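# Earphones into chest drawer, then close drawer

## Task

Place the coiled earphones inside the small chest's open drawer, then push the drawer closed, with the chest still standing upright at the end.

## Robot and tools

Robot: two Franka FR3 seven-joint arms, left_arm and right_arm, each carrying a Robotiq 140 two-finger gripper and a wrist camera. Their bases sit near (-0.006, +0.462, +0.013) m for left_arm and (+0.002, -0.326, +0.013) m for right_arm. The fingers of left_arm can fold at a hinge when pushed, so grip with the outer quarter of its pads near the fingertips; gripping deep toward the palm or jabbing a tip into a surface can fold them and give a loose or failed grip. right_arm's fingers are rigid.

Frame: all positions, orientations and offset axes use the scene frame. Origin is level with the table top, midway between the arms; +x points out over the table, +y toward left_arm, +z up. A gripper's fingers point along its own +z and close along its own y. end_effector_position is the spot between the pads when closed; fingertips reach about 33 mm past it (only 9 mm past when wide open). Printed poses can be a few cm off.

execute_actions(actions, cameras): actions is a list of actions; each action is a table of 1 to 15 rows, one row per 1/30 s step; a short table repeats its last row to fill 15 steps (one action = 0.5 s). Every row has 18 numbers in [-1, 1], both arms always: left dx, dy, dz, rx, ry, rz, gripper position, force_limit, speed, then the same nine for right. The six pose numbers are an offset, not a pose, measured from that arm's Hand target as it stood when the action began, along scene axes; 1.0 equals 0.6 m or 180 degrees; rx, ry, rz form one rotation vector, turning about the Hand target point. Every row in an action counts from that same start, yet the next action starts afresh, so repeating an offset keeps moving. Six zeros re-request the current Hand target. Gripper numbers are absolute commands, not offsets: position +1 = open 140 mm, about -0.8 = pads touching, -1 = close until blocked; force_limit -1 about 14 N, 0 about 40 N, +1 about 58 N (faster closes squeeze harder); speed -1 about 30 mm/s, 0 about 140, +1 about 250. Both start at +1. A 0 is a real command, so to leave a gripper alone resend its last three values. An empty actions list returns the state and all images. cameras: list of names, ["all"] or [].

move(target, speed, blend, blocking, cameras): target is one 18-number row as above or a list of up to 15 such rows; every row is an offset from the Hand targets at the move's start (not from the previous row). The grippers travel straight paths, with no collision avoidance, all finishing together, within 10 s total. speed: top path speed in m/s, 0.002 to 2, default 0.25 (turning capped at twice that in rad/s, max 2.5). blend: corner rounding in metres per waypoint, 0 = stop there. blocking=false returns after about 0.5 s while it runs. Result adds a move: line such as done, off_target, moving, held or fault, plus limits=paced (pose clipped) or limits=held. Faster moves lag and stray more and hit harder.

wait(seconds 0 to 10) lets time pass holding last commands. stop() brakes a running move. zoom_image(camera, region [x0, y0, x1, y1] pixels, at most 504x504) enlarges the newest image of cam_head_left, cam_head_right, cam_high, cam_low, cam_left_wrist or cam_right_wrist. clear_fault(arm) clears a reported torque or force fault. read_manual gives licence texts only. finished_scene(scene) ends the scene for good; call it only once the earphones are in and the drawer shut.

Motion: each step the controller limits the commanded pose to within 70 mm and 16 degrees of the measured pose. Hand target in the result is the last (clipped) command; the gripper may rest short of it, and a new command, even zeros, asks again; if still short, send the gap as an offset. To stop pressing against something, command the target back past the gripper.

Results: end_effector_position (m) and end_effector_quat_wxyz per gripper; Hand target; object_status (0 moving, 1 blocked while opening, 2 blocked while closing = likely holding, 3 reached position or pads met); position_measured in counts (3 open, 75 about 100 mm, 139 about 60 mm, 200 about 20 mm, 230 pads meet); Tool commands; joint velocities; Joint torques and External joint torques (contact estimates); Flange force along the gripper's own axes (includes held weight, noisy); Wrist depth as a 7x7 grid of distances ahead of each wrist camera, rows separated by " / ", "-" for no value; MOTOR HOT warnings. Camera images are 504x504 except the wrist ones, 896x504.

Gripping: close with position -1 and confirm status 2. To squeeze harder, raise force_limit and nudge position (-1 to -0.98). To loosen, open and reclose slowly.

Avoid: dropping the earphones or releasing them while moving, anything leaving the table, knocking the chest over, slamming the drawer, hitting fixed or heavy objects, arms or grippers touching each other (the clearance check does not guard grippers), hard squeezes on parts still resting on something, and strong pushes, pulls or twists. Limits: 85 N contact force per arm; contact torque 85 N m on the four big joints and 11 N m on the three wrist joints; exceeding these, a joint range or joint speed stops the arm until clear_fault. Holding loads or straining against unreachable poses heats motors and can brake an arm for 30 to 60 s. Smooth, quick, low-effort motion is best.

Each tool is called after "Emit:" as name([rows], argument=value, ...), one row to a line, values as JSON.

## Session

Emit:
execute_actions(actions=[])

Scene clock: 0.00 s.
left_arm: end_effector_position=(+0.5615, +0.1268, +0.1287) position_measured=3 object_status=3 end_effector_quat_wxyz=(+0.063, +0.950, -0.300, -0.059) | right_arm: end_effector_position=(+0.4015, +0.1060, +0.1793) position_measured=3 object_status=3 end_effector_quat_wxyz=(+0.600, +0.361, +0.688, -0.191)
Joint positions: left_arm=[-0.488 0.522 -0.001 -1.589 -0.159 2.009 -1.359] | right_arm=[1.292 0.791 0.059 -1.519 -1.064 1.309 -2.089]
Joint velocities: within noise
Joint torques (N m): no reading
External joint torques (N m): no reading
Flange force (N): no reading
Wrist depth (mm): cam_left_wrist=[210 217 224 233 242 253 261 / 221 228 238 247 259 270 274 / 233 242 251 - 274 - 258 / 249 136 269 283 296 142 222 / - 120 288 302 317 315 104 / - 296 310 322 345 376 99 / - 319 333 355 373 398 -] | cam_right_wrist=[153 166 187 457 556 599 2833 / 155 168 187 857 923 - - / 156 168 189 2570 1947 - 3561 / 155 142 191 1539 237 131 3415 / - 107 191 4794 - 131 97 / - 174 190 4373 3835 - 97 / - 2518 2801 3666 - 2833 -]
Hand target: left_arm +0.5615, +0.1268, +0.1287; +0.063, +0.950, -0.300, -0.059 | right_arm +0.4015, +0.1060, +0.1793; +0.600, +0.361, +0.688, -0.191
Tool commands: left_gripper/position=+1.0 left_gripper/force_limit=+1.0 left_gripper/speed=+1.0 right_gripper/position=+1.0 right_gripper/force_limit=+1.0 right_gripper/speed=+1.0
camera_calibration:
cam_left_wrist: T_world_to_cam=[[-0.568143, -0.80879, 0.151898, 0.416589], [-0.710351, 0.575182, 0.405669, 0.274708], [-0.41547, 0.122577, -0.90131, 0.475838], [0, 0, 0, 1]] pos_world=[0.629518, 0.120599, 0.254157]
cam_right_wrist: T_world_to_cam=[[0.740625, 0.657044, 0.140599, -0.383116], [-0.182824, -0.00429743, 0.983136, -0.0971546], [0.646568, -0.75384, 0.11694, -0.0584142], [0, 0, 0, 1]] pos_world=[0.303752, 0.207271, 0.156213]

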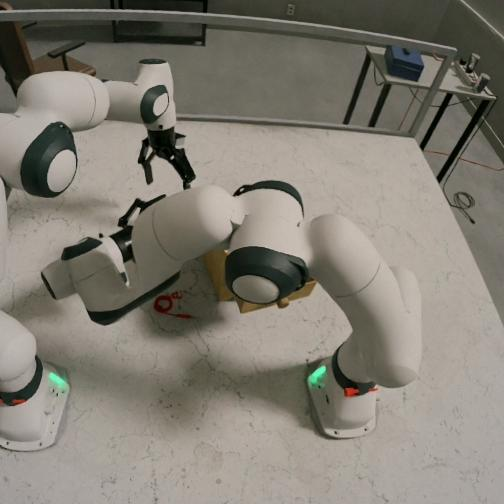

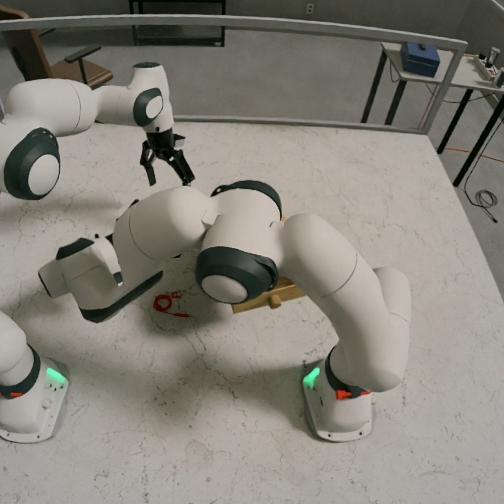

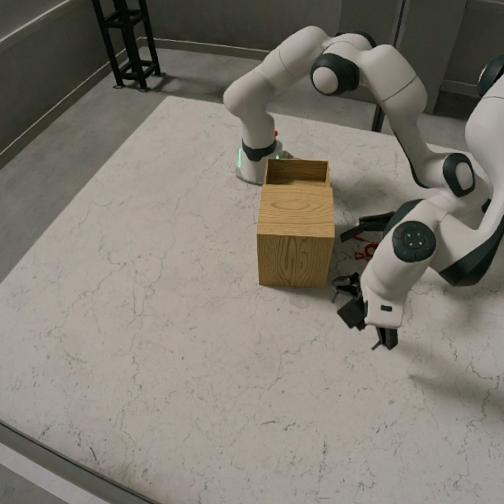

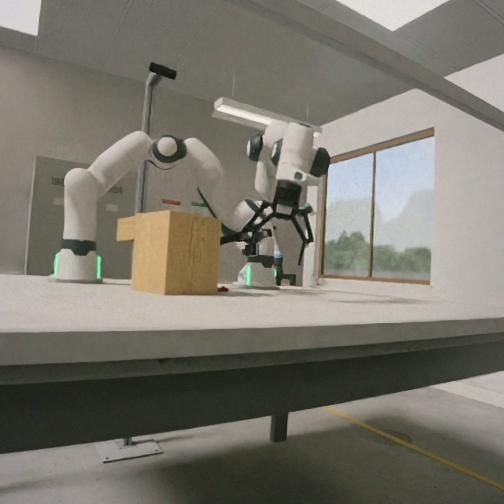

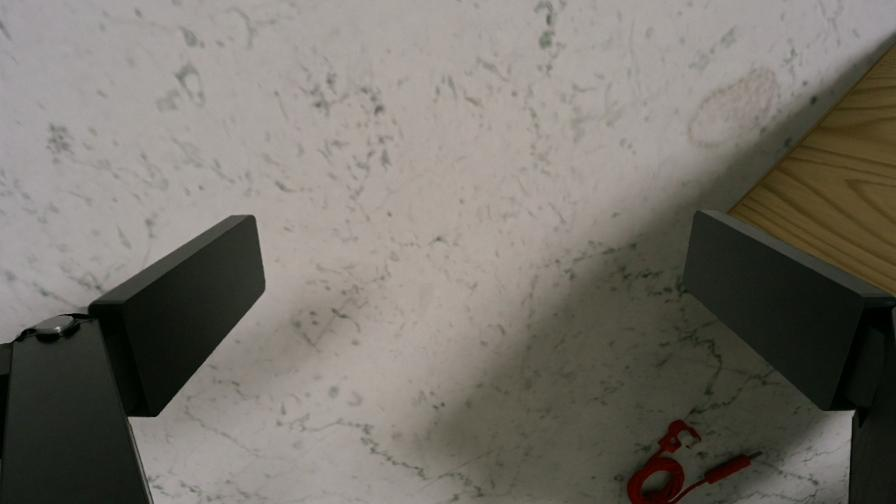

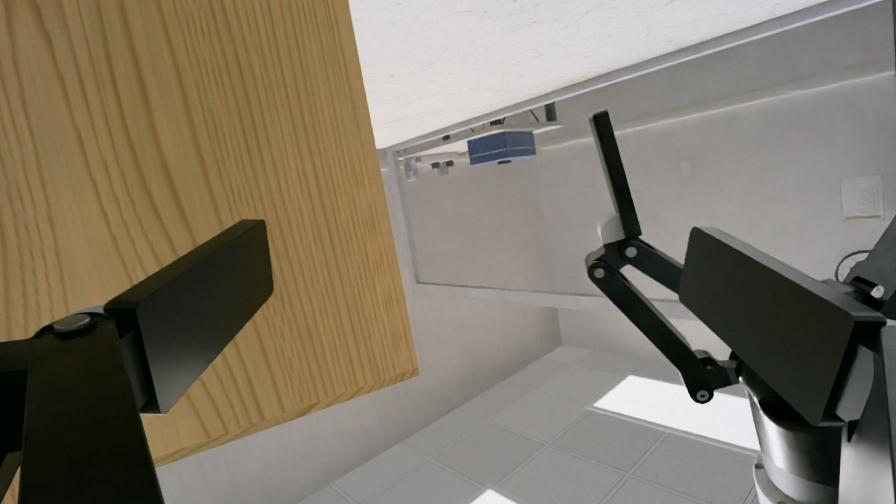

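Emit:
move([
  [0.05,0.15,0.3,0,0,0,0,0,0,0,0,0,0,0,0,1,1,1],
  [-0.1,0.7,0.45,-0.05,-0.053,-0.803,-0.4,0,0,0,0,0,0,0,0,1,1,1],
], blend=[0.05,0], speed=0.4)

Emit:
move([
  [0,0,0,0,0,0,-0.4,0,0,-0.13,0.13,0.05,0,0,0,1,1,1],
  [0,0,0,0,0,0,-0.4,0,0,-0.25,0.13,0.4,0,0,0,1,1,1],
], blend=[0.03,0], speed=0.25, cameras=["all"])

Scene clock: 45.27 s.
left_arm: end_effector_position=(+0.5020, +0.5478, +0.3997) position_measured=179 object_status=0 end_effector_quat_wxyz=(+0.002, -0.003, +1.000, +0.002) | right_arm: end_effector_position=(+0.4015, +0.1060, +0.1793) position_measured=3 object_status=3 end_effector_quat_wxyz=(+0.600, +0.361, +0.688, -0.191)
Joint positions: left_arm=[-0.072 -0.151 0.203 -1.809 0.034 1.666 1.705] | right_arm=[1.292 0.791 0.059 -1.519 -1.064 1.309 -2.089]
Joint torques (N m): left_arm=[-0.01 -24.77 -0.89 25.42 0.44 2.31 0.49] | right_arm=[-0.49 -48.22 0.14 20.58 -1.66 -1.4 0.08]
External joint torques (N m): left_arm=[0 1.35 0.25 0.93 -0.4 -0.16 0.49] | right_arm=[-0.42 1.58 0.4 0.98 -0.1 -0.04 0.09]
Flange force (N): left_arm=[-7.8 2.3 -3.7] | right_arm=[5.8 6.9 -4.0]
Wrist depth (mm): cam_left_wrist=[485 502 - 490 496 - 1290 / 516 511 468 - 523 523 1403 / 530 532 524 - 531 540 1443 / - - - - 133 571 1596 / - - 83 - - 85 1627 / - - - - - - - / - - - - - - -] | cam_right_wrist=[154 166 185 468 553 611 3280 / 155 168 188 834 937 - - / 155 168 188 2624 - - - / 155 142 190 4794 - 131 - / - 107 192 4888 - 123 97 / - 175 193 3895 - - 97 / - 2833 3324 - - - -]
Hand target: left_arm +0.5015, +0.5468, +0.3987; +0.000, +0.000, +1.000, +0.000 | right_arm +0.4015, +0.1060, +0.1793; +0.600, +0.361, +0.688, -0.191
Off the commanded pose: left_arm 0.001 m, 0 deg | right_arm 0.000 m, 0 deg.
move: done; limits=paced

Scene clock: 46.23 s.
left_arm: end_effector_position=(+0.5020, +0.5477, +0.3997) position_measured=179 object_status=3 end_effector_quat_wxyz=(+0.002, -0.003, +1.000, +0.002) | right_arm: end_effector_position=(+0.3564, +0.1616, +0.1939) position_measured=3 object_status=3 end_effector_quat_wxyz=(+0.597, +0.368, +0.692, -0.169)
Joint positions: left_arm=[-0.072 -0.151 0.203 -1.809 0.034 1.666 1.706] | right_arm=[1.377 0.875 0.077 -1.319 -1.042 1.215 -2.118]
Joint torques (N m): left_arm=[0.02 -24.91 -0.84 25.42 0.44 2.31 0.46] | right_arm=[-0.55 -50.8 0.36 21.3 -1.83 -1.2 0.24]
External joint torques (N m): left_arm=[0 1.25 0.28 0.92 -0.4 -0.16 0.46] | right_arm=[-0.57 1.73 0.31 0.54 -0.07 -0.02 0.25]
Flange force (N): left_arm=[-7.5 2.2 -3.7] | right_arm=[5.8 5.8 -3.8]
Wrist depth (mm): cam_left_wrist=[485 - - 481 - 488 498 / - 507 514 498 511 - 1359 / - - 533 540 - 546 1529 / - - 558 583 121 - 1529 / - - 83 611 - 85 1659 / - - - 655 - - - / - - - 708 - - -] | cam_right_wrist=[210 226 254 491 584 629 - / 210 227 256 831 - - - / 210 227 255 4086 - - - / 207 137 256 3720 - 131 2739 / - 107 256 - - 123 97 / - 107 - 3324 - - 97 / - - 4532 3324 3116 - -]
Hand target: left_arm +0.5015, +0.5468, +0.3987; +0.000, +0.000, +1.000, +0.000 | right_arm +0.3568, +0.1623, +0.1941; +0.597, +0.369, +0.692, -0.167 (not the last commanded pose)
Off the commanded pose: left_arm 0.001 m, 0 deg | right_arm 0.250 m, 3 deg.
move: held (right_arm; a check stopped the path); path passed 0 of 2 targets; limits=held
pose unreachable (right arm): on one or more control steps of this call, first in action 0 (counted from 0), this arm could not follow its commanded pose, so it was not sent that pose on those steps. It may still have moved: this result reports where it is.
cause: moving toward the commanded pose would bring a part of the arm too close to another arm (a part of this arm just beyond joint 6 (wrist pitch) and a part of the left arm just beyond its joint 1 (waist), 12 mm apart when this arm was first held).
camera_calibration:
cam_left_wrist: T_world_to_cam=[[0.00144645, 0.999999, -0.000594883, -0.533687], [0.938589, -0.00115236, 0.345034, -0.607446], [0.345033, -0.00105742, -0.93859, 0.344629], [0, 0, 0, 1]] pos_world=[0.452006, 0.533351, 0.532738]
cam_right_wrist: T_world_to_cam=[[0.726949, 0.66392, 0.175369, -0.391289], [-0.192399, -0.0482288, 0.980131, -0.108471], [0.659187, -0.746246, 0.0926779, 0.00991144], [0, 0, 0, 1]] pos_world=[0.257044, 0.26195, 0.174018]

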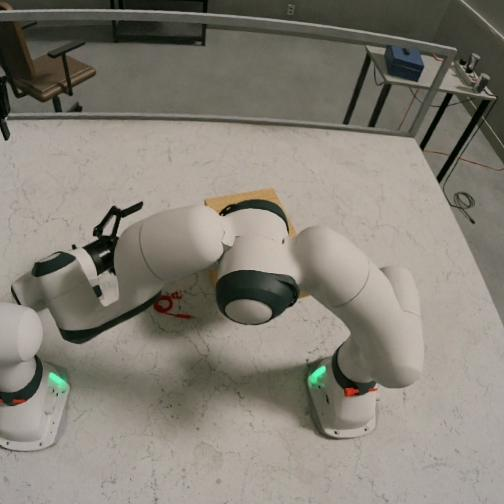

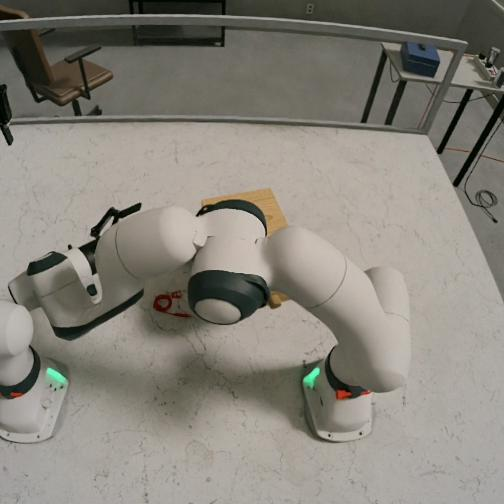

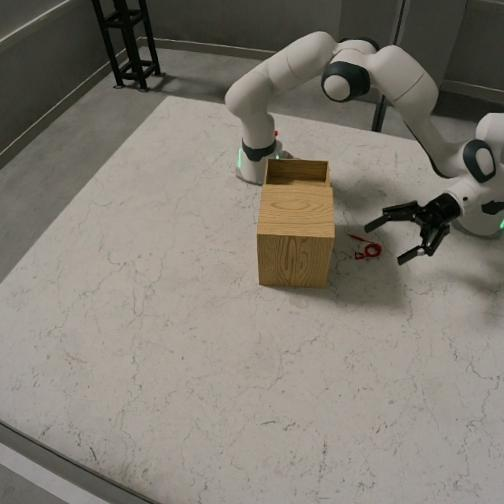

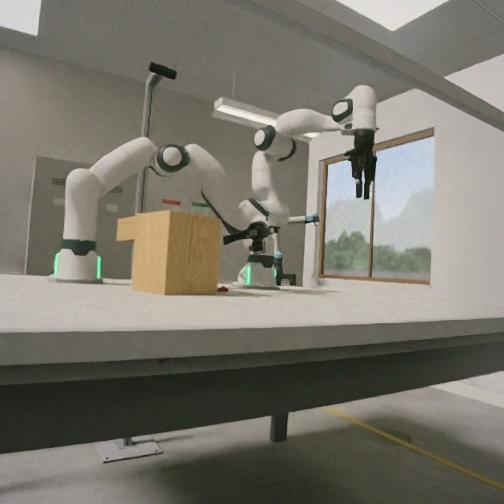

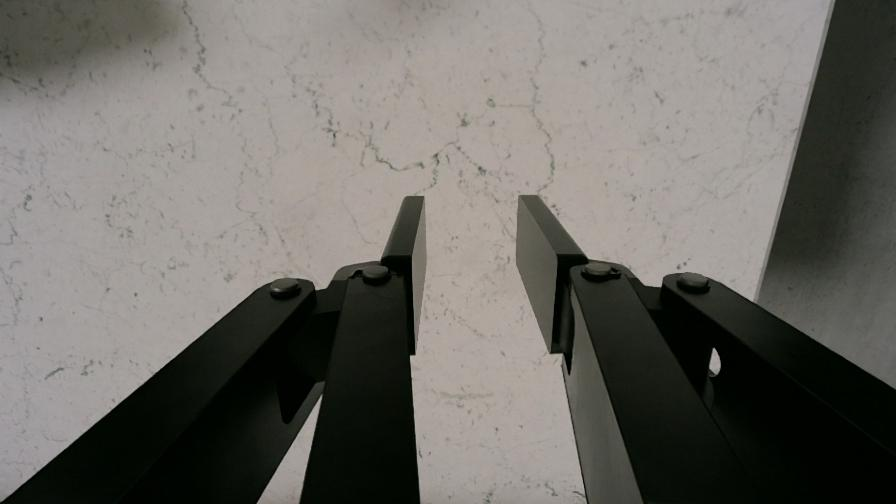

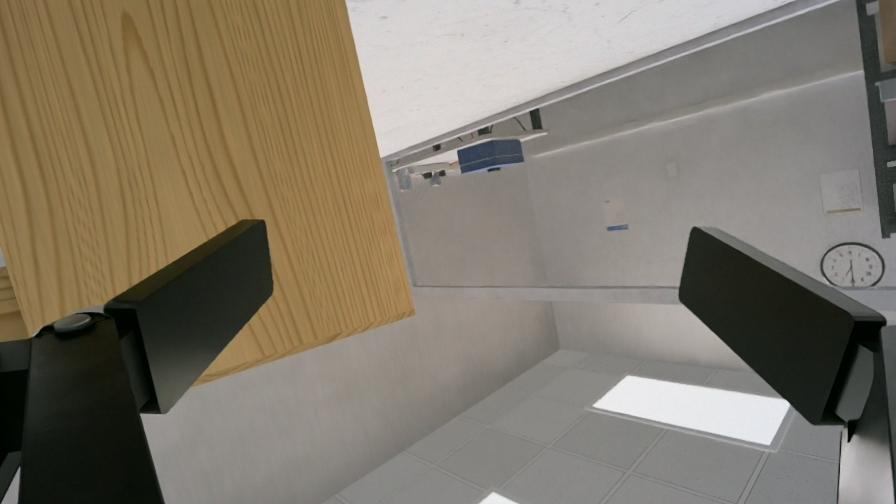

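Emit:
move([
  [0,0,0,0,0,0,-0.4,0,0,0.13,0,0.3,0,0,0,1,1,1],
  [0,0,0,0,0,0,-0.4,0,0,0.1,-0.27,0.5,0.246,-0.078,-0.282,1,1,1],
  [0,0,0,0,0,0,-0.4,0,0,-0.06,-0.95,0.25,0.492,-0.157,-0.565,1,1,1],
], blend=[0.05,0.05,0], speed=0.35, cameras=["all"])

Scene clock: 71.53 s.
left_arm: end_effector_position=(+0.5020, +0.5477, +0.3997) position_measured=179 object_status=3 end_effector_quat_wxyz=(+0.002, -0.003, +1.000, +0.002) | right_arm: end_effector_position=(+0.3195, -0.4067, +0.3440) position_measured=3 object_status=3 end_effector_quat_wxyz=(+0.012, +1.000, -0.018, +0.011)
Joint positions: left_arm=[-0.072 -0.151 0.203 -1.809 0.034 1.666 1.706] | right_arm=[0.547 -0.928 -0.52 -2.45 -0.437 1.606 -1.318]
Joint velocities: left_arm=[within noise] | right_arm=[0.001 0.001 0.001 0.001 0 0.005 0.001]
Joint torques (N m): left_arm=[0.01 -24.8 -0.87 25.44 0.43 2.31 0.45] | right_arm=[-0.53 0.21 10.97 22.88 0.25 2.91 0.15]
External joint torques (N m): left_arm=[-0.11 1.22 0.12 1.03 -0.42 -0.15 0.45] | right_arm=[-0.58 -1 0.57 0.6 -0.53 0.2 0.14]
Flange force (N): left_arm=[-7.7 2.0 -4.0] | right_arm=[-3.2 0.5 -0.5]
Wrist depth (mm): cam_left_wrist=[- 492 - 495 - 482 496 / 513 - 514 517 518 - 1381 / - 534 542 543 524 535 1451 / 589 574 - 573 121 550 1586 / 623 - 83 - - 85 1648 / - - - - - - - / - - - - - - -] | cam_right_wrist=[302 425 431 443 446 434 448 / 284 414 459 461 462 460 466 / 266 383 483 485 489 492 495 / 270 137 506 511 516 141 523 / - 107 536 545 540 131 97 / - 359 556 559 580 588 97 / - 598 481 498 620 620 -]
Hand target: left_arm +0.5015, +0.5468, +0.3987; +0.000, +0.000, +1.000, +0.000 | right_arm +0.3208, -0.4077, +0.3441; +0.012, +1.000, -0.019, +0.014
Off the commanded pose: left_arm 0.001 m, 0 deg | right_arm 0.002 m, 0 deg.
move: done
camera_calibration:
cam_left_wrist: T_world_to_cam=[[0.00144645, 0.999999, -0.000594883, -0.533687], [0.938589, -0.00115236, 0.345034, -0.607446], [0.345033, -0.00105742, -0.93859, 0.344629], [0, 0, 0, 1]] pos_world=[0.452006, 0.533351, 0.532738]
cam_right_wrist: T_world_to_cam=[[-0.00967046, -0.999953, 0.000249612, -0.394524], [-0.951977, 0.00928288, 0.306029, 0.207838], [-0.306017, 0.00272182, -0.952022, 0.568657], [0, 0, 0, 1]] pos_world=[0.36806, -0.397983, 0.477868]

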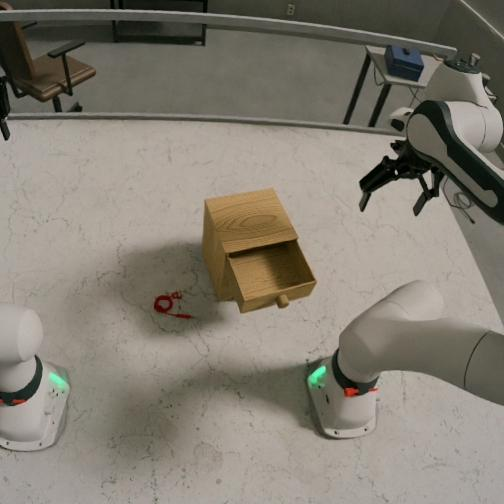

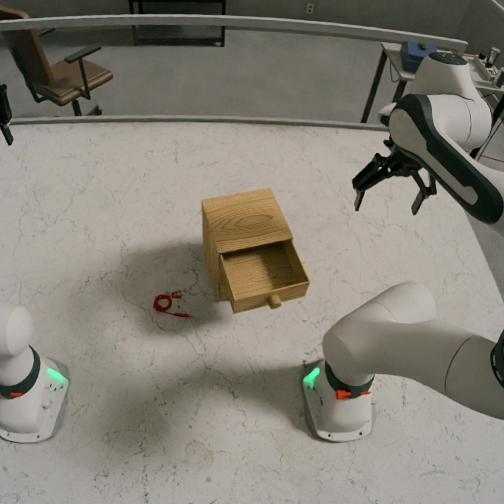

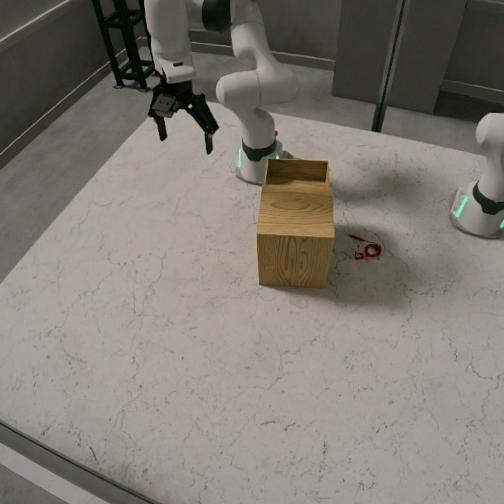

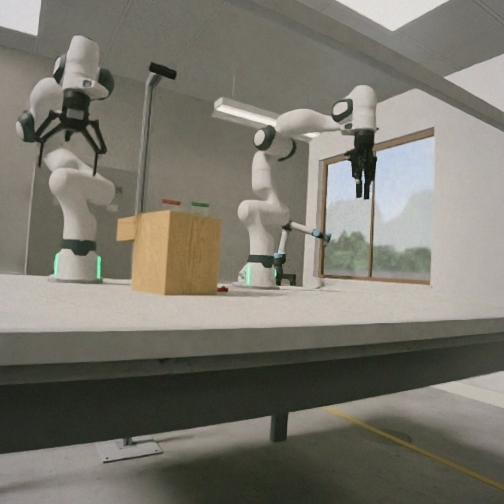

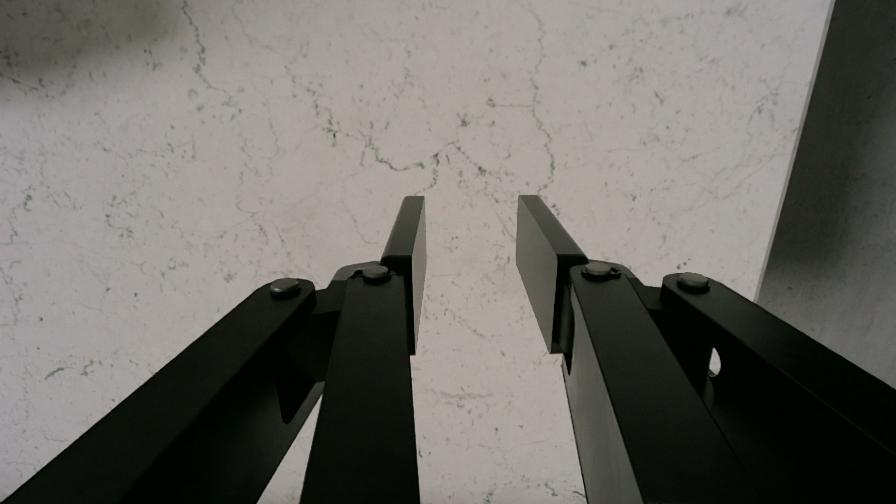

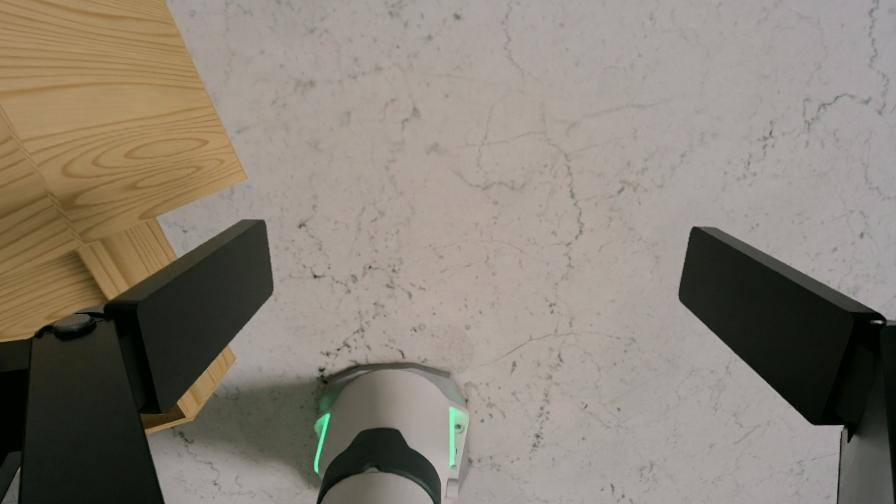

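Emit:
move(target=[-0.436,-0.68,-0.231,0,0,0,-0.4,-1,0,0,0,0,0,0,0,1,1,1], speed=0.4, cameras=["cam_left_wrist","cam_high","cam_head_left"])

Emit:
zoom_image(camera="cam_head_left", region=[130, 180, 330, 330])

Emit:
zoom_image(camera="cam_high", region=[250, 140, 400, 300])

Scene clock: 82.43 s.
left_arm: end_effector_position=(+0.2395, +0.1399, +0.2591) position_measured=179 object_status=3 end_effector_quat_wxyz=(-0.001, +0.004, +1.000, +0.002) | right_arm: end_effector_position=(+0.3198, -0.4067, +0.3441) position_measured=3 object_status=3 end_effector_quat_wxyz=(+0.012, +1.000, -0.018, +0.012)
Joint positions: left_arm=[-0.227 -0.567 -0.626 -2.448 -0.343 1.946 0.951] | right_arm=[0.547 -0.928 -0.52 -2.45 -0.437 1.607 -1.318]
Joint velocities: left_arm=[0 0 0 0 0 0 -0.006] | right_arm=[within noise]
Joint torques (N m): left_arm=[0.64 -9.4 8.07 24.36 0.32 2.61 -0.27] | right_arm=[-0.77 0.42 11.11 22.88 0.34 2.93 0.15]
External joint torques (N m): left_arm=[0.57 -0.74 -0.34 1.09 -0.4 0.13 -0.27] | right_arm=[-0.79 -0.82 0.75 0.6 -0.44 0.23 0.15]
Flange force (N): left_arm=[-0.1 -2.0 -1.9] | right_arm=[-3.1 0.2 -0.7]
Wrist depth (mm): cam_left_wrist=[217 366 372 364 361 360 356 / 209 381 385 380 380 376 372 / 200 257 402 401 396 402 394 / 185 241 348 424 133 413 425 / 189 209 83 - - 85 436 / - - - 486 - - - / - - - 505 - - -] | cam_right_wrist=[308 430 436 439 444 448 445 / 285 415 459 465 465 462 467 / 267 386 475 487 486 493 493 / 269 137 506 514 513 141 519 / - 107 535 544 541 131 97 / - 335 559 561 576 584 97 / - 602 497 533 601 614 -]
Hand target: left_arm +0.2399, +0.1388, +0.2601; +0.000, +0.000, +1.000, +0.000 | right_arm +0.3208, -0.4077, +0.3441; +0.012, +1.000, -0.019, +0.014
Off the commanded pose: left_arm 0.002 m, 1 deg | right_arm 0.001 m, 0 deg.
move: done
camera_calibration:
cam_left_wrist: T_world_to_cam=[[0.0156677, 0.999877, -0.000198807, -0.128903], [0.940764, -0.0146741, 0.338743, -0.310035], [0.338699, -0.00549436, -0.940879, 0.305483], [0, 0, 0, 1]] pos_world=[0.190223, 0.126016, 0.392419]
Images, in order (width x height): cam_head_left 504x504, cam_high 504x504, cam_left_wrist 896x504.

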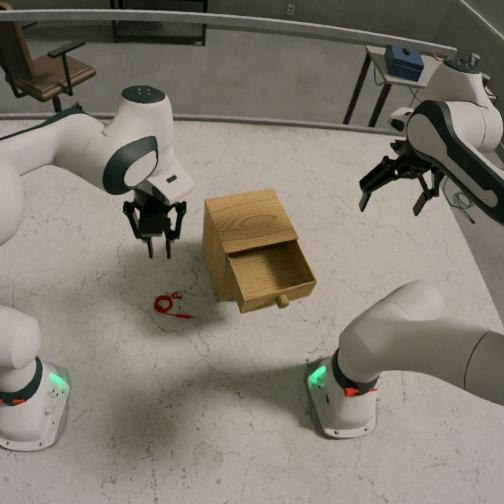

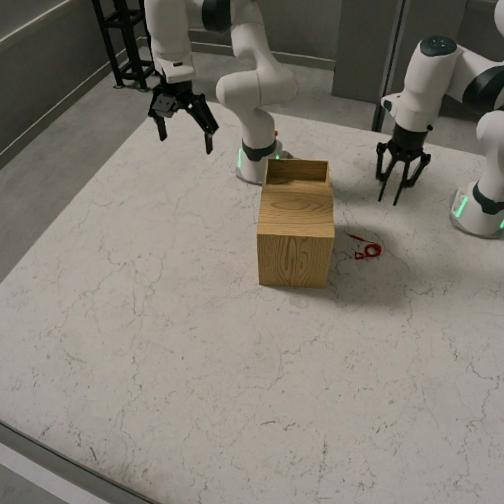

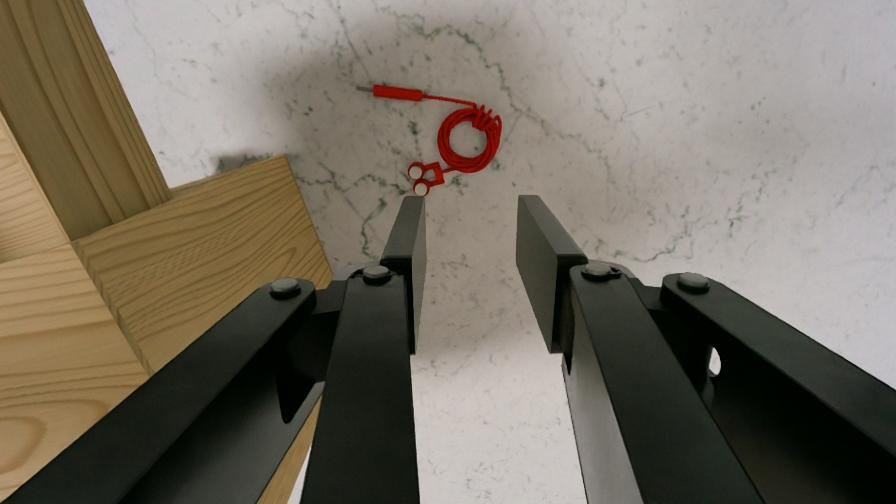

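Scaled by 2.520 from the camera's 504x504 image, which has a finer 720x720 frame.

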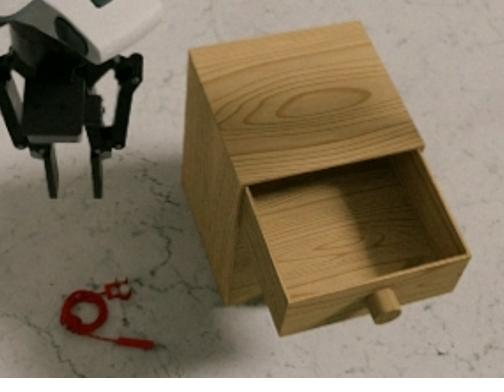

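Scaled by 3.150 from the camera's 504x504 image, which has a finer 720x720 frame.

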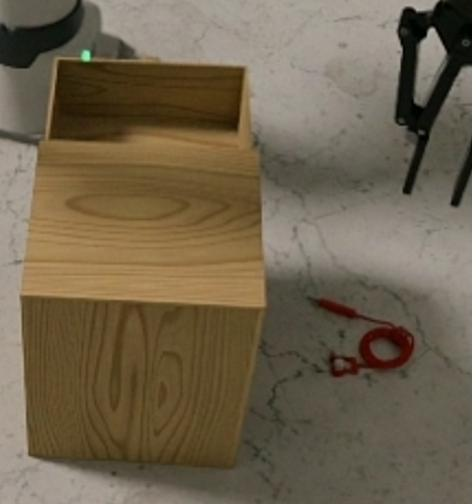

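Emit:
move([
  [-0.078,-0.083,-0.03,0,0,-0.528,-0.4,-1,0,0,0,0,0,0,0,1,1,1],
  [-0.078,-0.083,-0.32,0,0,-0.528,-0.4,-1,0,0,0,0,0,0,0,1,1,1],
], blend=[0.01,0], speed=[0.4,0.15], cameras=["cam_left_wrist","cam_head_left"])

Scene clock: 143.87 s.
left_arm: end_effector_position=(+0.1923, +0.0898, +0.0684) position_measured=179 object_status=3 end_effector_quat_wxyz=(-0.001, +0.739, +0.673, +0.000) | right_arm: end_effector_position=(+0.3198, -0.4067, +0.3441) position_measured=3 object_status=3 end_effector_quat_wxyz=(+0.012, +1.000, -0.018, +0.012)
Joint positions: left_arm=[-0.887 -0.076 -0.215 -2.65 -0.031 2.574 2.175] | right_arm=[0.547 -0.928 -0.52 -2.45 -0.437 1.607 -1.318]
Joint velocities: left_arm=[0 0.001 0 0.001 0.001 0.005 -0.001] | right_arm=[within noise]
Joint torques (N m): left_arm=[0.41 -22.82 0.41 19.9 0.6 2.79 -0.06] | right_arm=[-0.77 0.45 11.1 22.84 0.35 2.93 0.16]
External joint torques (N m): left_arm=[0.34 0.93 0.01 0.95 0.13 0.35 -0.06] | right_arm=[-0.77 -0.69 0.75 0.52 -0.43 0.23 0.15]
Flange force (N): left_arm=[-4.5 3.3 3.4] | right_arm=[-2.8 0.1 -0.6]
Wrist depth (mm): cam_left_wrist=[183 183 183 182 181 183 183 / 193 193 193 193 193 193 193 / 204 205 204 201 205 204 205 / 217 216 214 216 163 216 216 / 230 225 83 229 - 85 214 / - - - 246 - - - / - - - - - - -] | cam_right_wrist=[306 428 438 440 440 440 442 / 285 414 462 462 462 461 463 / 267 385 483 487 490 486 491 / 270 137 504 511 518 141 520 / - 107 542 538 541 131 97 / - 332 558 565 569 584 97 / - 604 492 530 619 623 -]
Hand target: left_arm +0.1931, +0.0890, +0.0681; +0.000, +0.738, +0.675, +0.000 | right_arm +0.3208, -0.4077, +0.3441; +0.012, +1.000, -0.019, +0.014
Off the commanded pose: left_arm 0.001 m, 0 deg | right_arm 0.001 m, 0 deg.
move: done
camera_calibration:
cam_left_wrist: T_world_to_cam=[[0.994989, -0.099833, -0.00542502, -0.167424], [-0.0920493, -0.935892, 0.340049, 0.0794577], [-0.0390253, -0.337846, -0.940392, 0.244238], [0, 0, 0, 1]] pos_world=[0.18343, 0.140164, 0.201752]
Images, in order (width x height): cam_head_left 504x504, cam_left_wrist 896x504.

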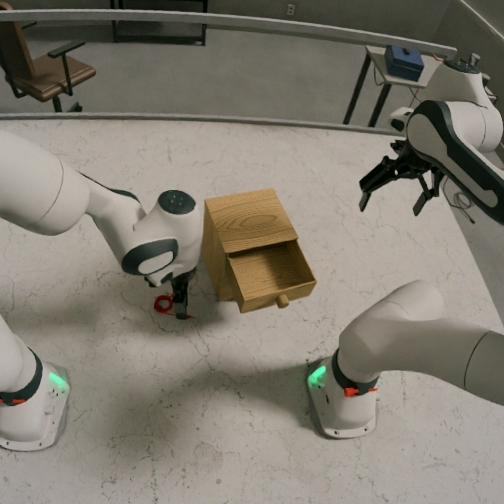

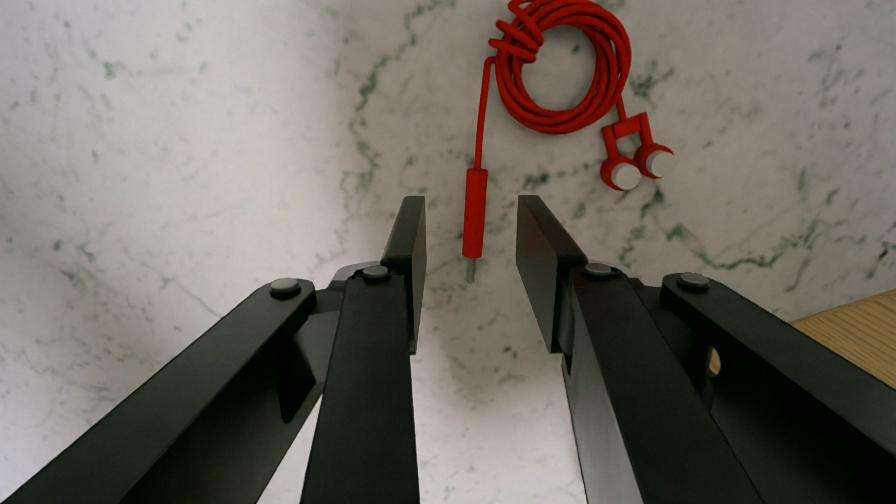

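Emit:
move([
  [0.005,-0.006,-0.052,0,0,0,-0.4,-1,0,0,0,0,0,0,0,1,1,1],
  [0.005,-0.006,-0.052,0,0,0,-1,-0.3,-1,0,0,0,0,0,0,1,1,1],
], speed=0.05, cameras=["cam_left_wrist"])

Emit:
wait(seconds=0.8)

Scene clock: 159.90 s.
left_arm: end_effector_position=(+0.1952, +0.0858, +0.0373) position_measured=219 object_status=0 end_effector_quat_wxyz=(+0.000, +0.739, +0.673, +0.000) | right_arm: end_effector_position=(+0.3198, -0.4067, +0.3441) position_measured=3 object_status=3 end_effector_quat_wxyz=(+0.012, +1.000, -0.018, +0.012)
Joint positions: left_arm=[-0.882 0.024 -0.212 -2.643 0.011 2.666 2.146] | right_arm=[0.547 -0.928 -0.52 -2.45 -0.437 1.607 -1.318]
Joint torques (N m): left_arm=[0.24 -24.8 0.5 18.44 0.56 2.81 -0.13] | right_arm=[-0.77 0.41 11.13 22.91 0.34 2.94 0.12]
External joint torques (N m): left_arm=[0.18 1.12 0.56 0.84 0.16 0.36 -0.13] | right_arm=[-0.81 -0.88 0.81 0.74 -0.45 0.25 0.11]
Flange force (N): left_arm=[-4.3 3.4 4.8] | right_arm=[-3.1 0.3 -1.0]
Wrist depth (mm): cam_left_wrist=[154 155 155 155 153 153 156 / 163 163 163 163 161 163 163 / 172 172 170 170 172 172 174 / 182 182 182 111 178 182 182 / 194 191 93 93 - 85 194 / 204 - - - - - - / - - - - - - -] | cam_right_wrist=[307 430 438 441 444 446 448 / 283 413 457 460 463 468 468 / 265 385 480 484 492 486 495 / 270 137 511 511 513 141 514 / - 108 541 538 542 131 97 / - 335 550 561 577 587 97 / - 608 497 463 614 615 -]
Hand target: left_arm +0.1961, +0.0854, +0.0369; +0.000, +0.738, +0.675, +0.000 | right_arm +0.3208, -0.4077, +0.3441; +0.012, +1.000, -0.019, +0.014
Off the commanded pose: left_arm 0.001 m, 0 deg | right_arm 0.001 m, 0 deg.
move: done
camera_calibration:
cam_left_wrist: T_world_to_cam=[[0.994981, -0.0999484, -0.00481064, -0.170855], [-0.0923515, -0.935738, 0.340391, 0.0866193], [-0.038523, -0.338238, -0.940272, 0.213721], [0, 0, 0, 1]] pos_world=[0.18623, 0.136265, 0.170649]
Images, in order (width x height): cam_left_wrist 896x504.

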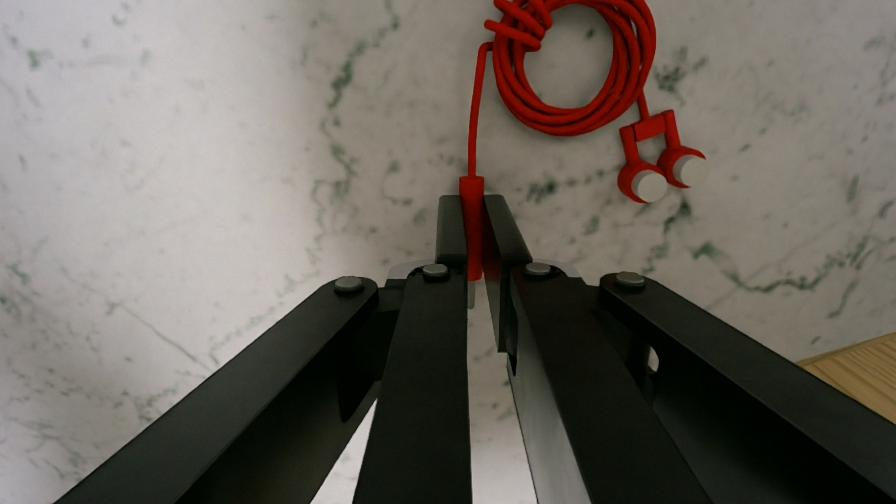

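Scene clock: 160.70 s.
left_arm: end_effector_position=(+0.1952, +0.0858, +0.0373) position_measured=219 object_status=2 end_effector_quat_wxyz=(+0.000, +0.739, +0.673, +0.000) | right_arm: end_effector_position=(+0.3198, -0.4067, +0.3441) position_measured=3 object_status=3 end_effector_quat_wxyz=(+0.012, +1.000, -0.018, +0.012)
Joint positions: left_arm=[-0.882 0.024 -0.212 -2.643 0.011 2.666 2.146] | right_arm=[0.547 -0.928 -0.52 -2.45 -0.437 1.607 -1.318]
Joint torques (N m): left_arm=[0.22 -24.85 0.48 18.45 0.55 2.81 -0.15] | right_arm=[-0.68 0.43 11.12 22.97 0.33 2.94 0.15]
External joint torques (N m): left_arm=[0.14 1.09 0.52 0.8 0.15 0.36 -0.15] | right_arm=[-0.79 -0.85 0.64 0.71 -0.46 0.22 0.15]
Flange force (N): left_arm=[-4.2 3.2 4.7] | right_arm=[-2.9 0.5 -0.9]
Wrist depth (mm): cam_left_wrist=[154 155 154 153 156 155 155 / 163 163 165 163 161 163 163 / 172 172 172 171 172 172 174 / 183 182 182 111 178 183 182 / 194 191 93 93 - 85 195 / 204 - - - - - - / - - - - - - -] | cam_right_wrist=[309 425 439 439 443 443 445 / 284 413 454 462 461 470 462 / 266 383 478 484 497 496 493 / 271 137 506 512 515 141 503 / - 107 540 543 547 131 98 / - 335 556 563 585 576 97 / - 609 496 534 612 625 -]
Hand target: left_arm +0.1961, +0.0854, +0.0369; +0.000, +0.738, +0.675, +0.000 | right_arm +0.3208, -0.4077, +0.3441; +0.012, +1.000, -0.019, +0.014
Tool commands: left_gripper/position=-1.0 left_gripper/force_limit=-0.3 left_gripper/speed=-1.0 right_gripper/position=+1.0 right_gripper/force_limit=+1.0 right_gripper/speed=+1.0
Off the commanded pose: left_arm 0.001 m, 0 deg | right_arm 0.001 m, 0 deg.
wait: 0.80 s; at rest by 0.17 s

Emit:
move([
  [0,0,0.5,0,0,0,-1,-0.3,-1,0,0,0,0,0,0,1,1,1],
  [0.04,-0.359,0.64,0,0,0,-1,-0.3,-1,0,0,0,0,0,0,1,1,1],
], blend=[0.05,0], speed=0.2, cameras=["cam_left_wrist","cam_high","cam_head_left"])

Emit:
zoom_image(camera="cam_head_left", region=[180, 130, 340, 330])

Emit:
zoom_image(camera="cam_high", region=[230, 60, 370, 220])

Scene clock: 173.40 s.
left_arm: end_effector_position=(+0.2197, -0.1308, +0.4221) position_measured=219 object_status=2 end_effector_quat_wxyz=(+0.002, +0.740, +0.672, -0.002) | right_arm: end_effector_position=(+0.3198, -0.4067, +0.3441) position_measured=3 object_status=3 end_effector_quat_wxyz=(+0.012, +1.000, -0.018, +0.012)
Joint positions: left_arm=[-1.005 0.299 -0.28 -1.193 0.081 1.487 1.985] | right_arm=[0.547 -0.928 -0.52 -2.45 -0.437 1.607 -1.318]
Joint velocities: left_arm=[0.001 0 -0.001 0.001 0 -0.002 -0.007] | right_arm=[within noise]
Joint torques (N m): left_arm=[-0.25 -39.08 -1.31 24.29 0.98 2.28 -0.22] | right_arm=[-0.79 0.47 11.08 22.93 0.31 2.93 0.16]
External joint torques (N m): left_arm=[-0.23 1.48 0.72 0.92 0.13 -0.19 -0.22] | right_arm=[-0.87 -0.78 0.66 0.69 -0.48 0.23 0.16]
Flange force (N): left_arm=[-12.2 5.7 -7.0] | right_arm=[-2.8 0.5 -0.8]
Wrist depth (mm): cam_left_wrist=[506 - 361 339 291 290 294 / 533 568 384 379 305 305 300 / - - 548 396 326 323 580 / 593 611 556 109 333 - - / - - 93 93 - 82 635 / 257 - - - - - - / - - - - - - -] | cam_right_wrist=[307 425 438 437 443 444 445 / 285 411 460 458 462 459 464 / 267 385 485 486 487 488 495 / 269 137 505 511 513 141 517 / - 107 534 535 540 131 97 / - 334 550 556 580 576 97 / - 593 486 501 605 614 -]
Hand target: left_arm +0.2201, -0.1300, +0.4209; +0.000, +0.738, +0.675, +0.000 | right_arm +0.3208, -0.4077, +0.3441; +0.012, +1.000, -0.019, +0.014
Off the commanded pose: left_arm 0.002 m, 1 deg | right_arm 0.001 m, 0 deg.
move: done
camera_calibration:
cam_left_wrist: T_world_to_cam=[[0.994723, -0.102541, -0.0033446, -0.215922], [-0.0950532, -0.933375, 0.346086, -0.246419], [-0.0386097, -0.343942, -0.938197, 0.501596], [0, 0, 0, 1]] pos_world=[0.210726, -0.0796223, 0.555156]
Images, in order (width x height): cam_head_left 504x504, cam_high 504x504, cam_left_wrist 896x504.

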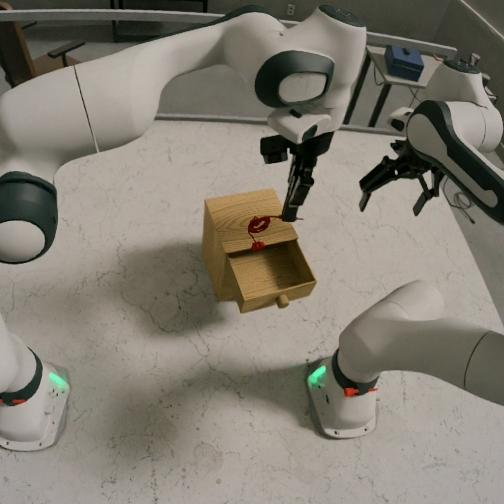

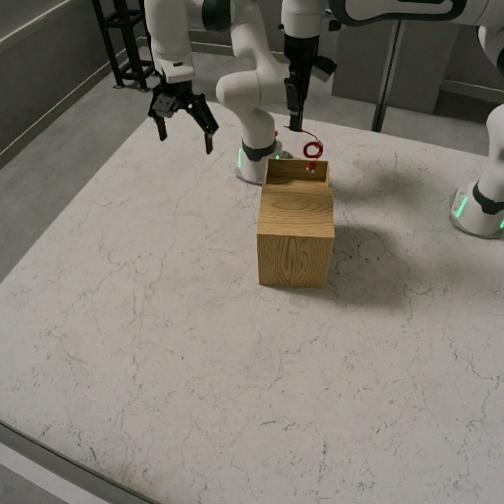

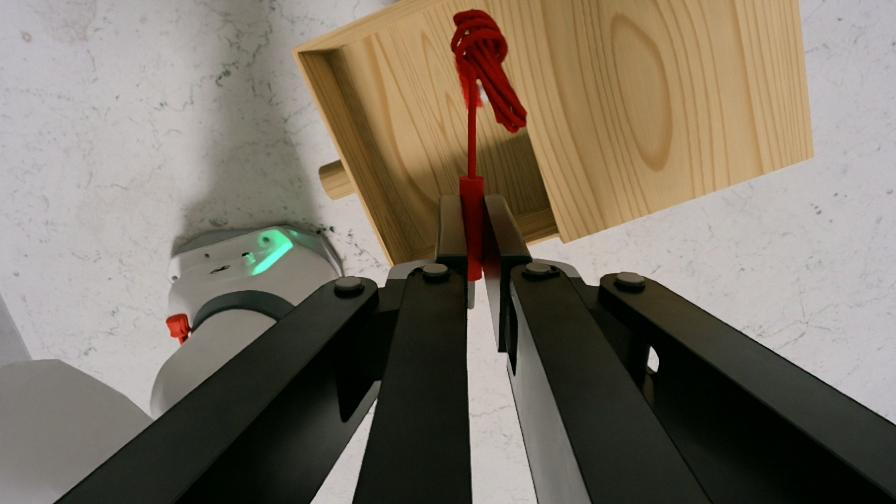

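Scaled by 2.520 from the camera's 504x504 image, which has a finer 720x720 frame.

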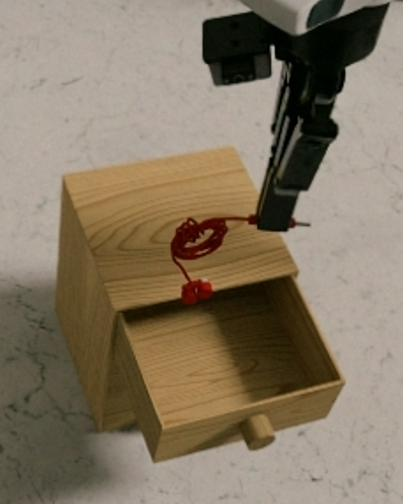

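Scaled by 3.150 from the camera's 504x504 image, which has a finer 720x720 frame.

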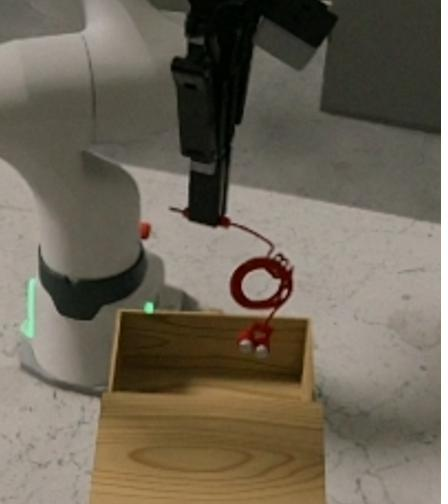

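Emit:
move([
  [0,-0.075,0,0,0,0,-1,-0.3,-1,0,0,0,0,0,0,1,1,1],
  [0,-0.075,-0.33,0,0,0,-1,-0.3,-1,0,0,0,0,0,0,1,1,1],
], blend=[0.01,0], speed=0.12, cameras=["cam_left_wrist","cam_high","cam_head_left"])

Emit:
zoom_image(camera="cam_head_left", region=[180, 130, 340, 330])

Emit:
zoom_image(camera="cam_high", region=[230, 60, 370, 220])

Scene clock: 194.10 s.
left_arm: end_effector_position=(+0.2196, -0.1742, +0.2226) position_measured=219 object_status=2 end_effector_quat_wxyz=(-0.002, +0.739, +0.673, +0.000) | right_arm: end_effector_position=(+0.3198, -0.4067, +0.3441) position_measured=3 object_status=3 end_effector_quat_wxyz=(+0.012, +1.000, -0.018, +0.012)
Joint positions: left_arm=[-1.028 0.417 -0.263 -1.535 0.111 1.934 1.939] | right_arm=[0.547 -0.928 -0.52 -2.45 -0.437 1.607 -1.318]
Joint velocities: left_arm=[0 0.001 0 0.001 0 0.003 -0.001] | right_arm=[within noise]
Joint torques (N m): left_arm=[-0.32 -44.08 -2.2 24.87 0.89 2.77 -0.16] | right_arm=[-0.71 0.45 11.15 22.92 0.32 2.95 0.15]
External joint torques (N m): left_arm=[-0.33 1.2 0.78 0.23 0.09 0.32 -0.16] | right_arm=[-0.75 -0.75 0.8 0.66 -0.46 0.25 0.14]
Flange force (N): left_arm=[-5.0 1.9 1.1] | right_arm=[-2.8 0.2 -0.9]
Wrist depth (mm): cam_left_wrist=[- 155 177 176 172 107 107 / 341 150 186 186 187 112 112 / 359 145 196 196 195 120 118 / 374 156 195 111 200 127 126 / 357 333 93 93 - 85 134 / 267 - - - - - - / - - - - - - -] | cam_right_wrist=[305 430 438 435 440 444 448 / 285 413 462 462 464 466 466 / 265 385 485 485 493 492 490 / 269 136 504 515 513 141 519 / - 107 536 541 549 130 97 / - 334 556 564 582 588 97 / - 608 492 485 601 617 -]
Hand target: left_arm +0.2201, -0.1750, +0.2229; +0.000, +0.738, +0.675, +0.000 | right_arm +0.3208, -0.4077, +0.3441; +0.012, +1.000, -0.019, +0.014
Off the commanded pose: left_arm 0.001 m, 0 deg | right_arm 0.001 m, 0 deg.
move: done
camera_calibration:
cam_left_wrist: T_world_to_cam=[[0.995001, -0.0996221, -0.00697353, -0.21965], [-0.0913612, -0.936242, 0.33927, -0.217667], [-0.0403277, -0.336937, -0.940663, 0.301641], [0, 0, 0, 1]] pos_world=[0.21083, -0.124037, 0.356058]
Images, in order (width x height): cam_head_left 504x504, cam_high 504x504, cam_left_wrist 896x504.

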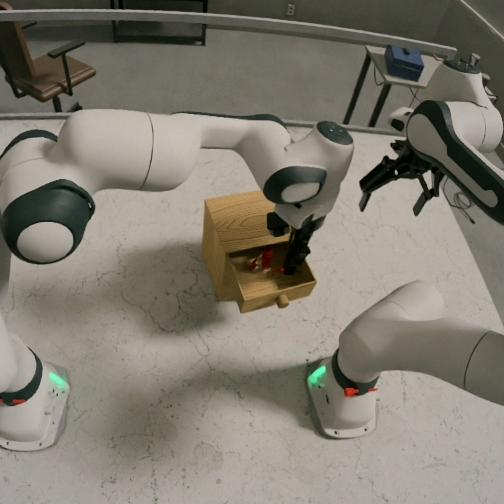

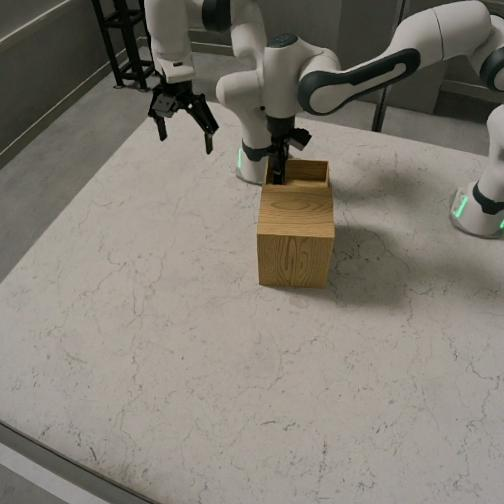

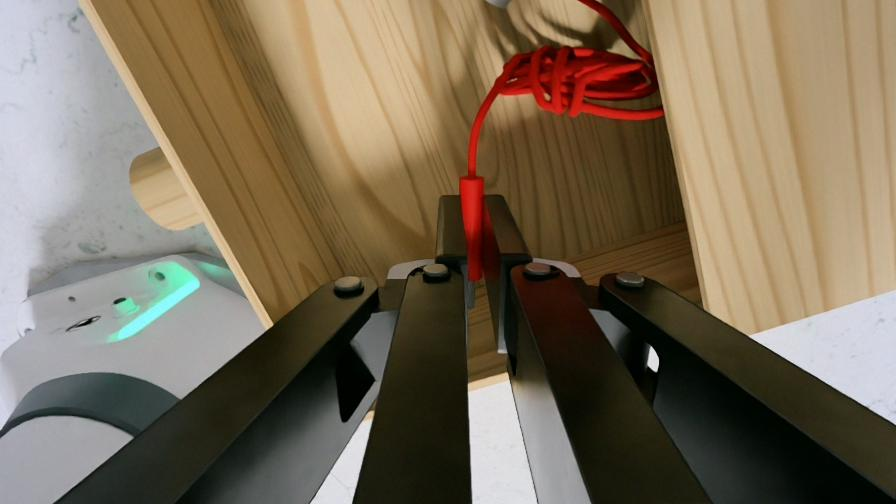

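Scaled by 2.520 from the camera's 504x504 image, which has a finer 720x720 frame.

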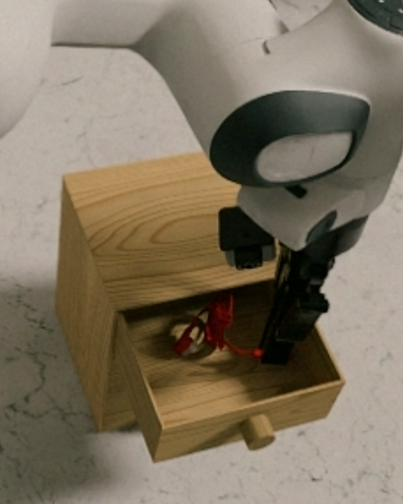

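Scaled by 3.150 from the camera's 504x504 image, which has a finer 720x720 frame.

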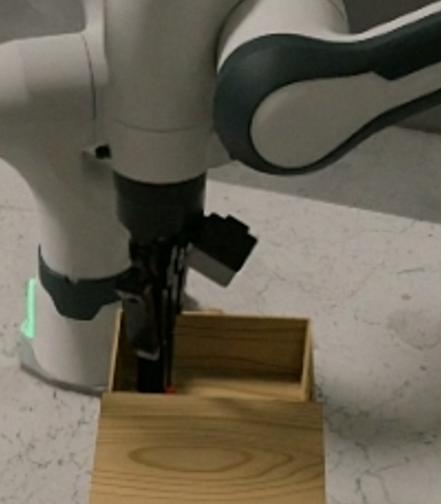

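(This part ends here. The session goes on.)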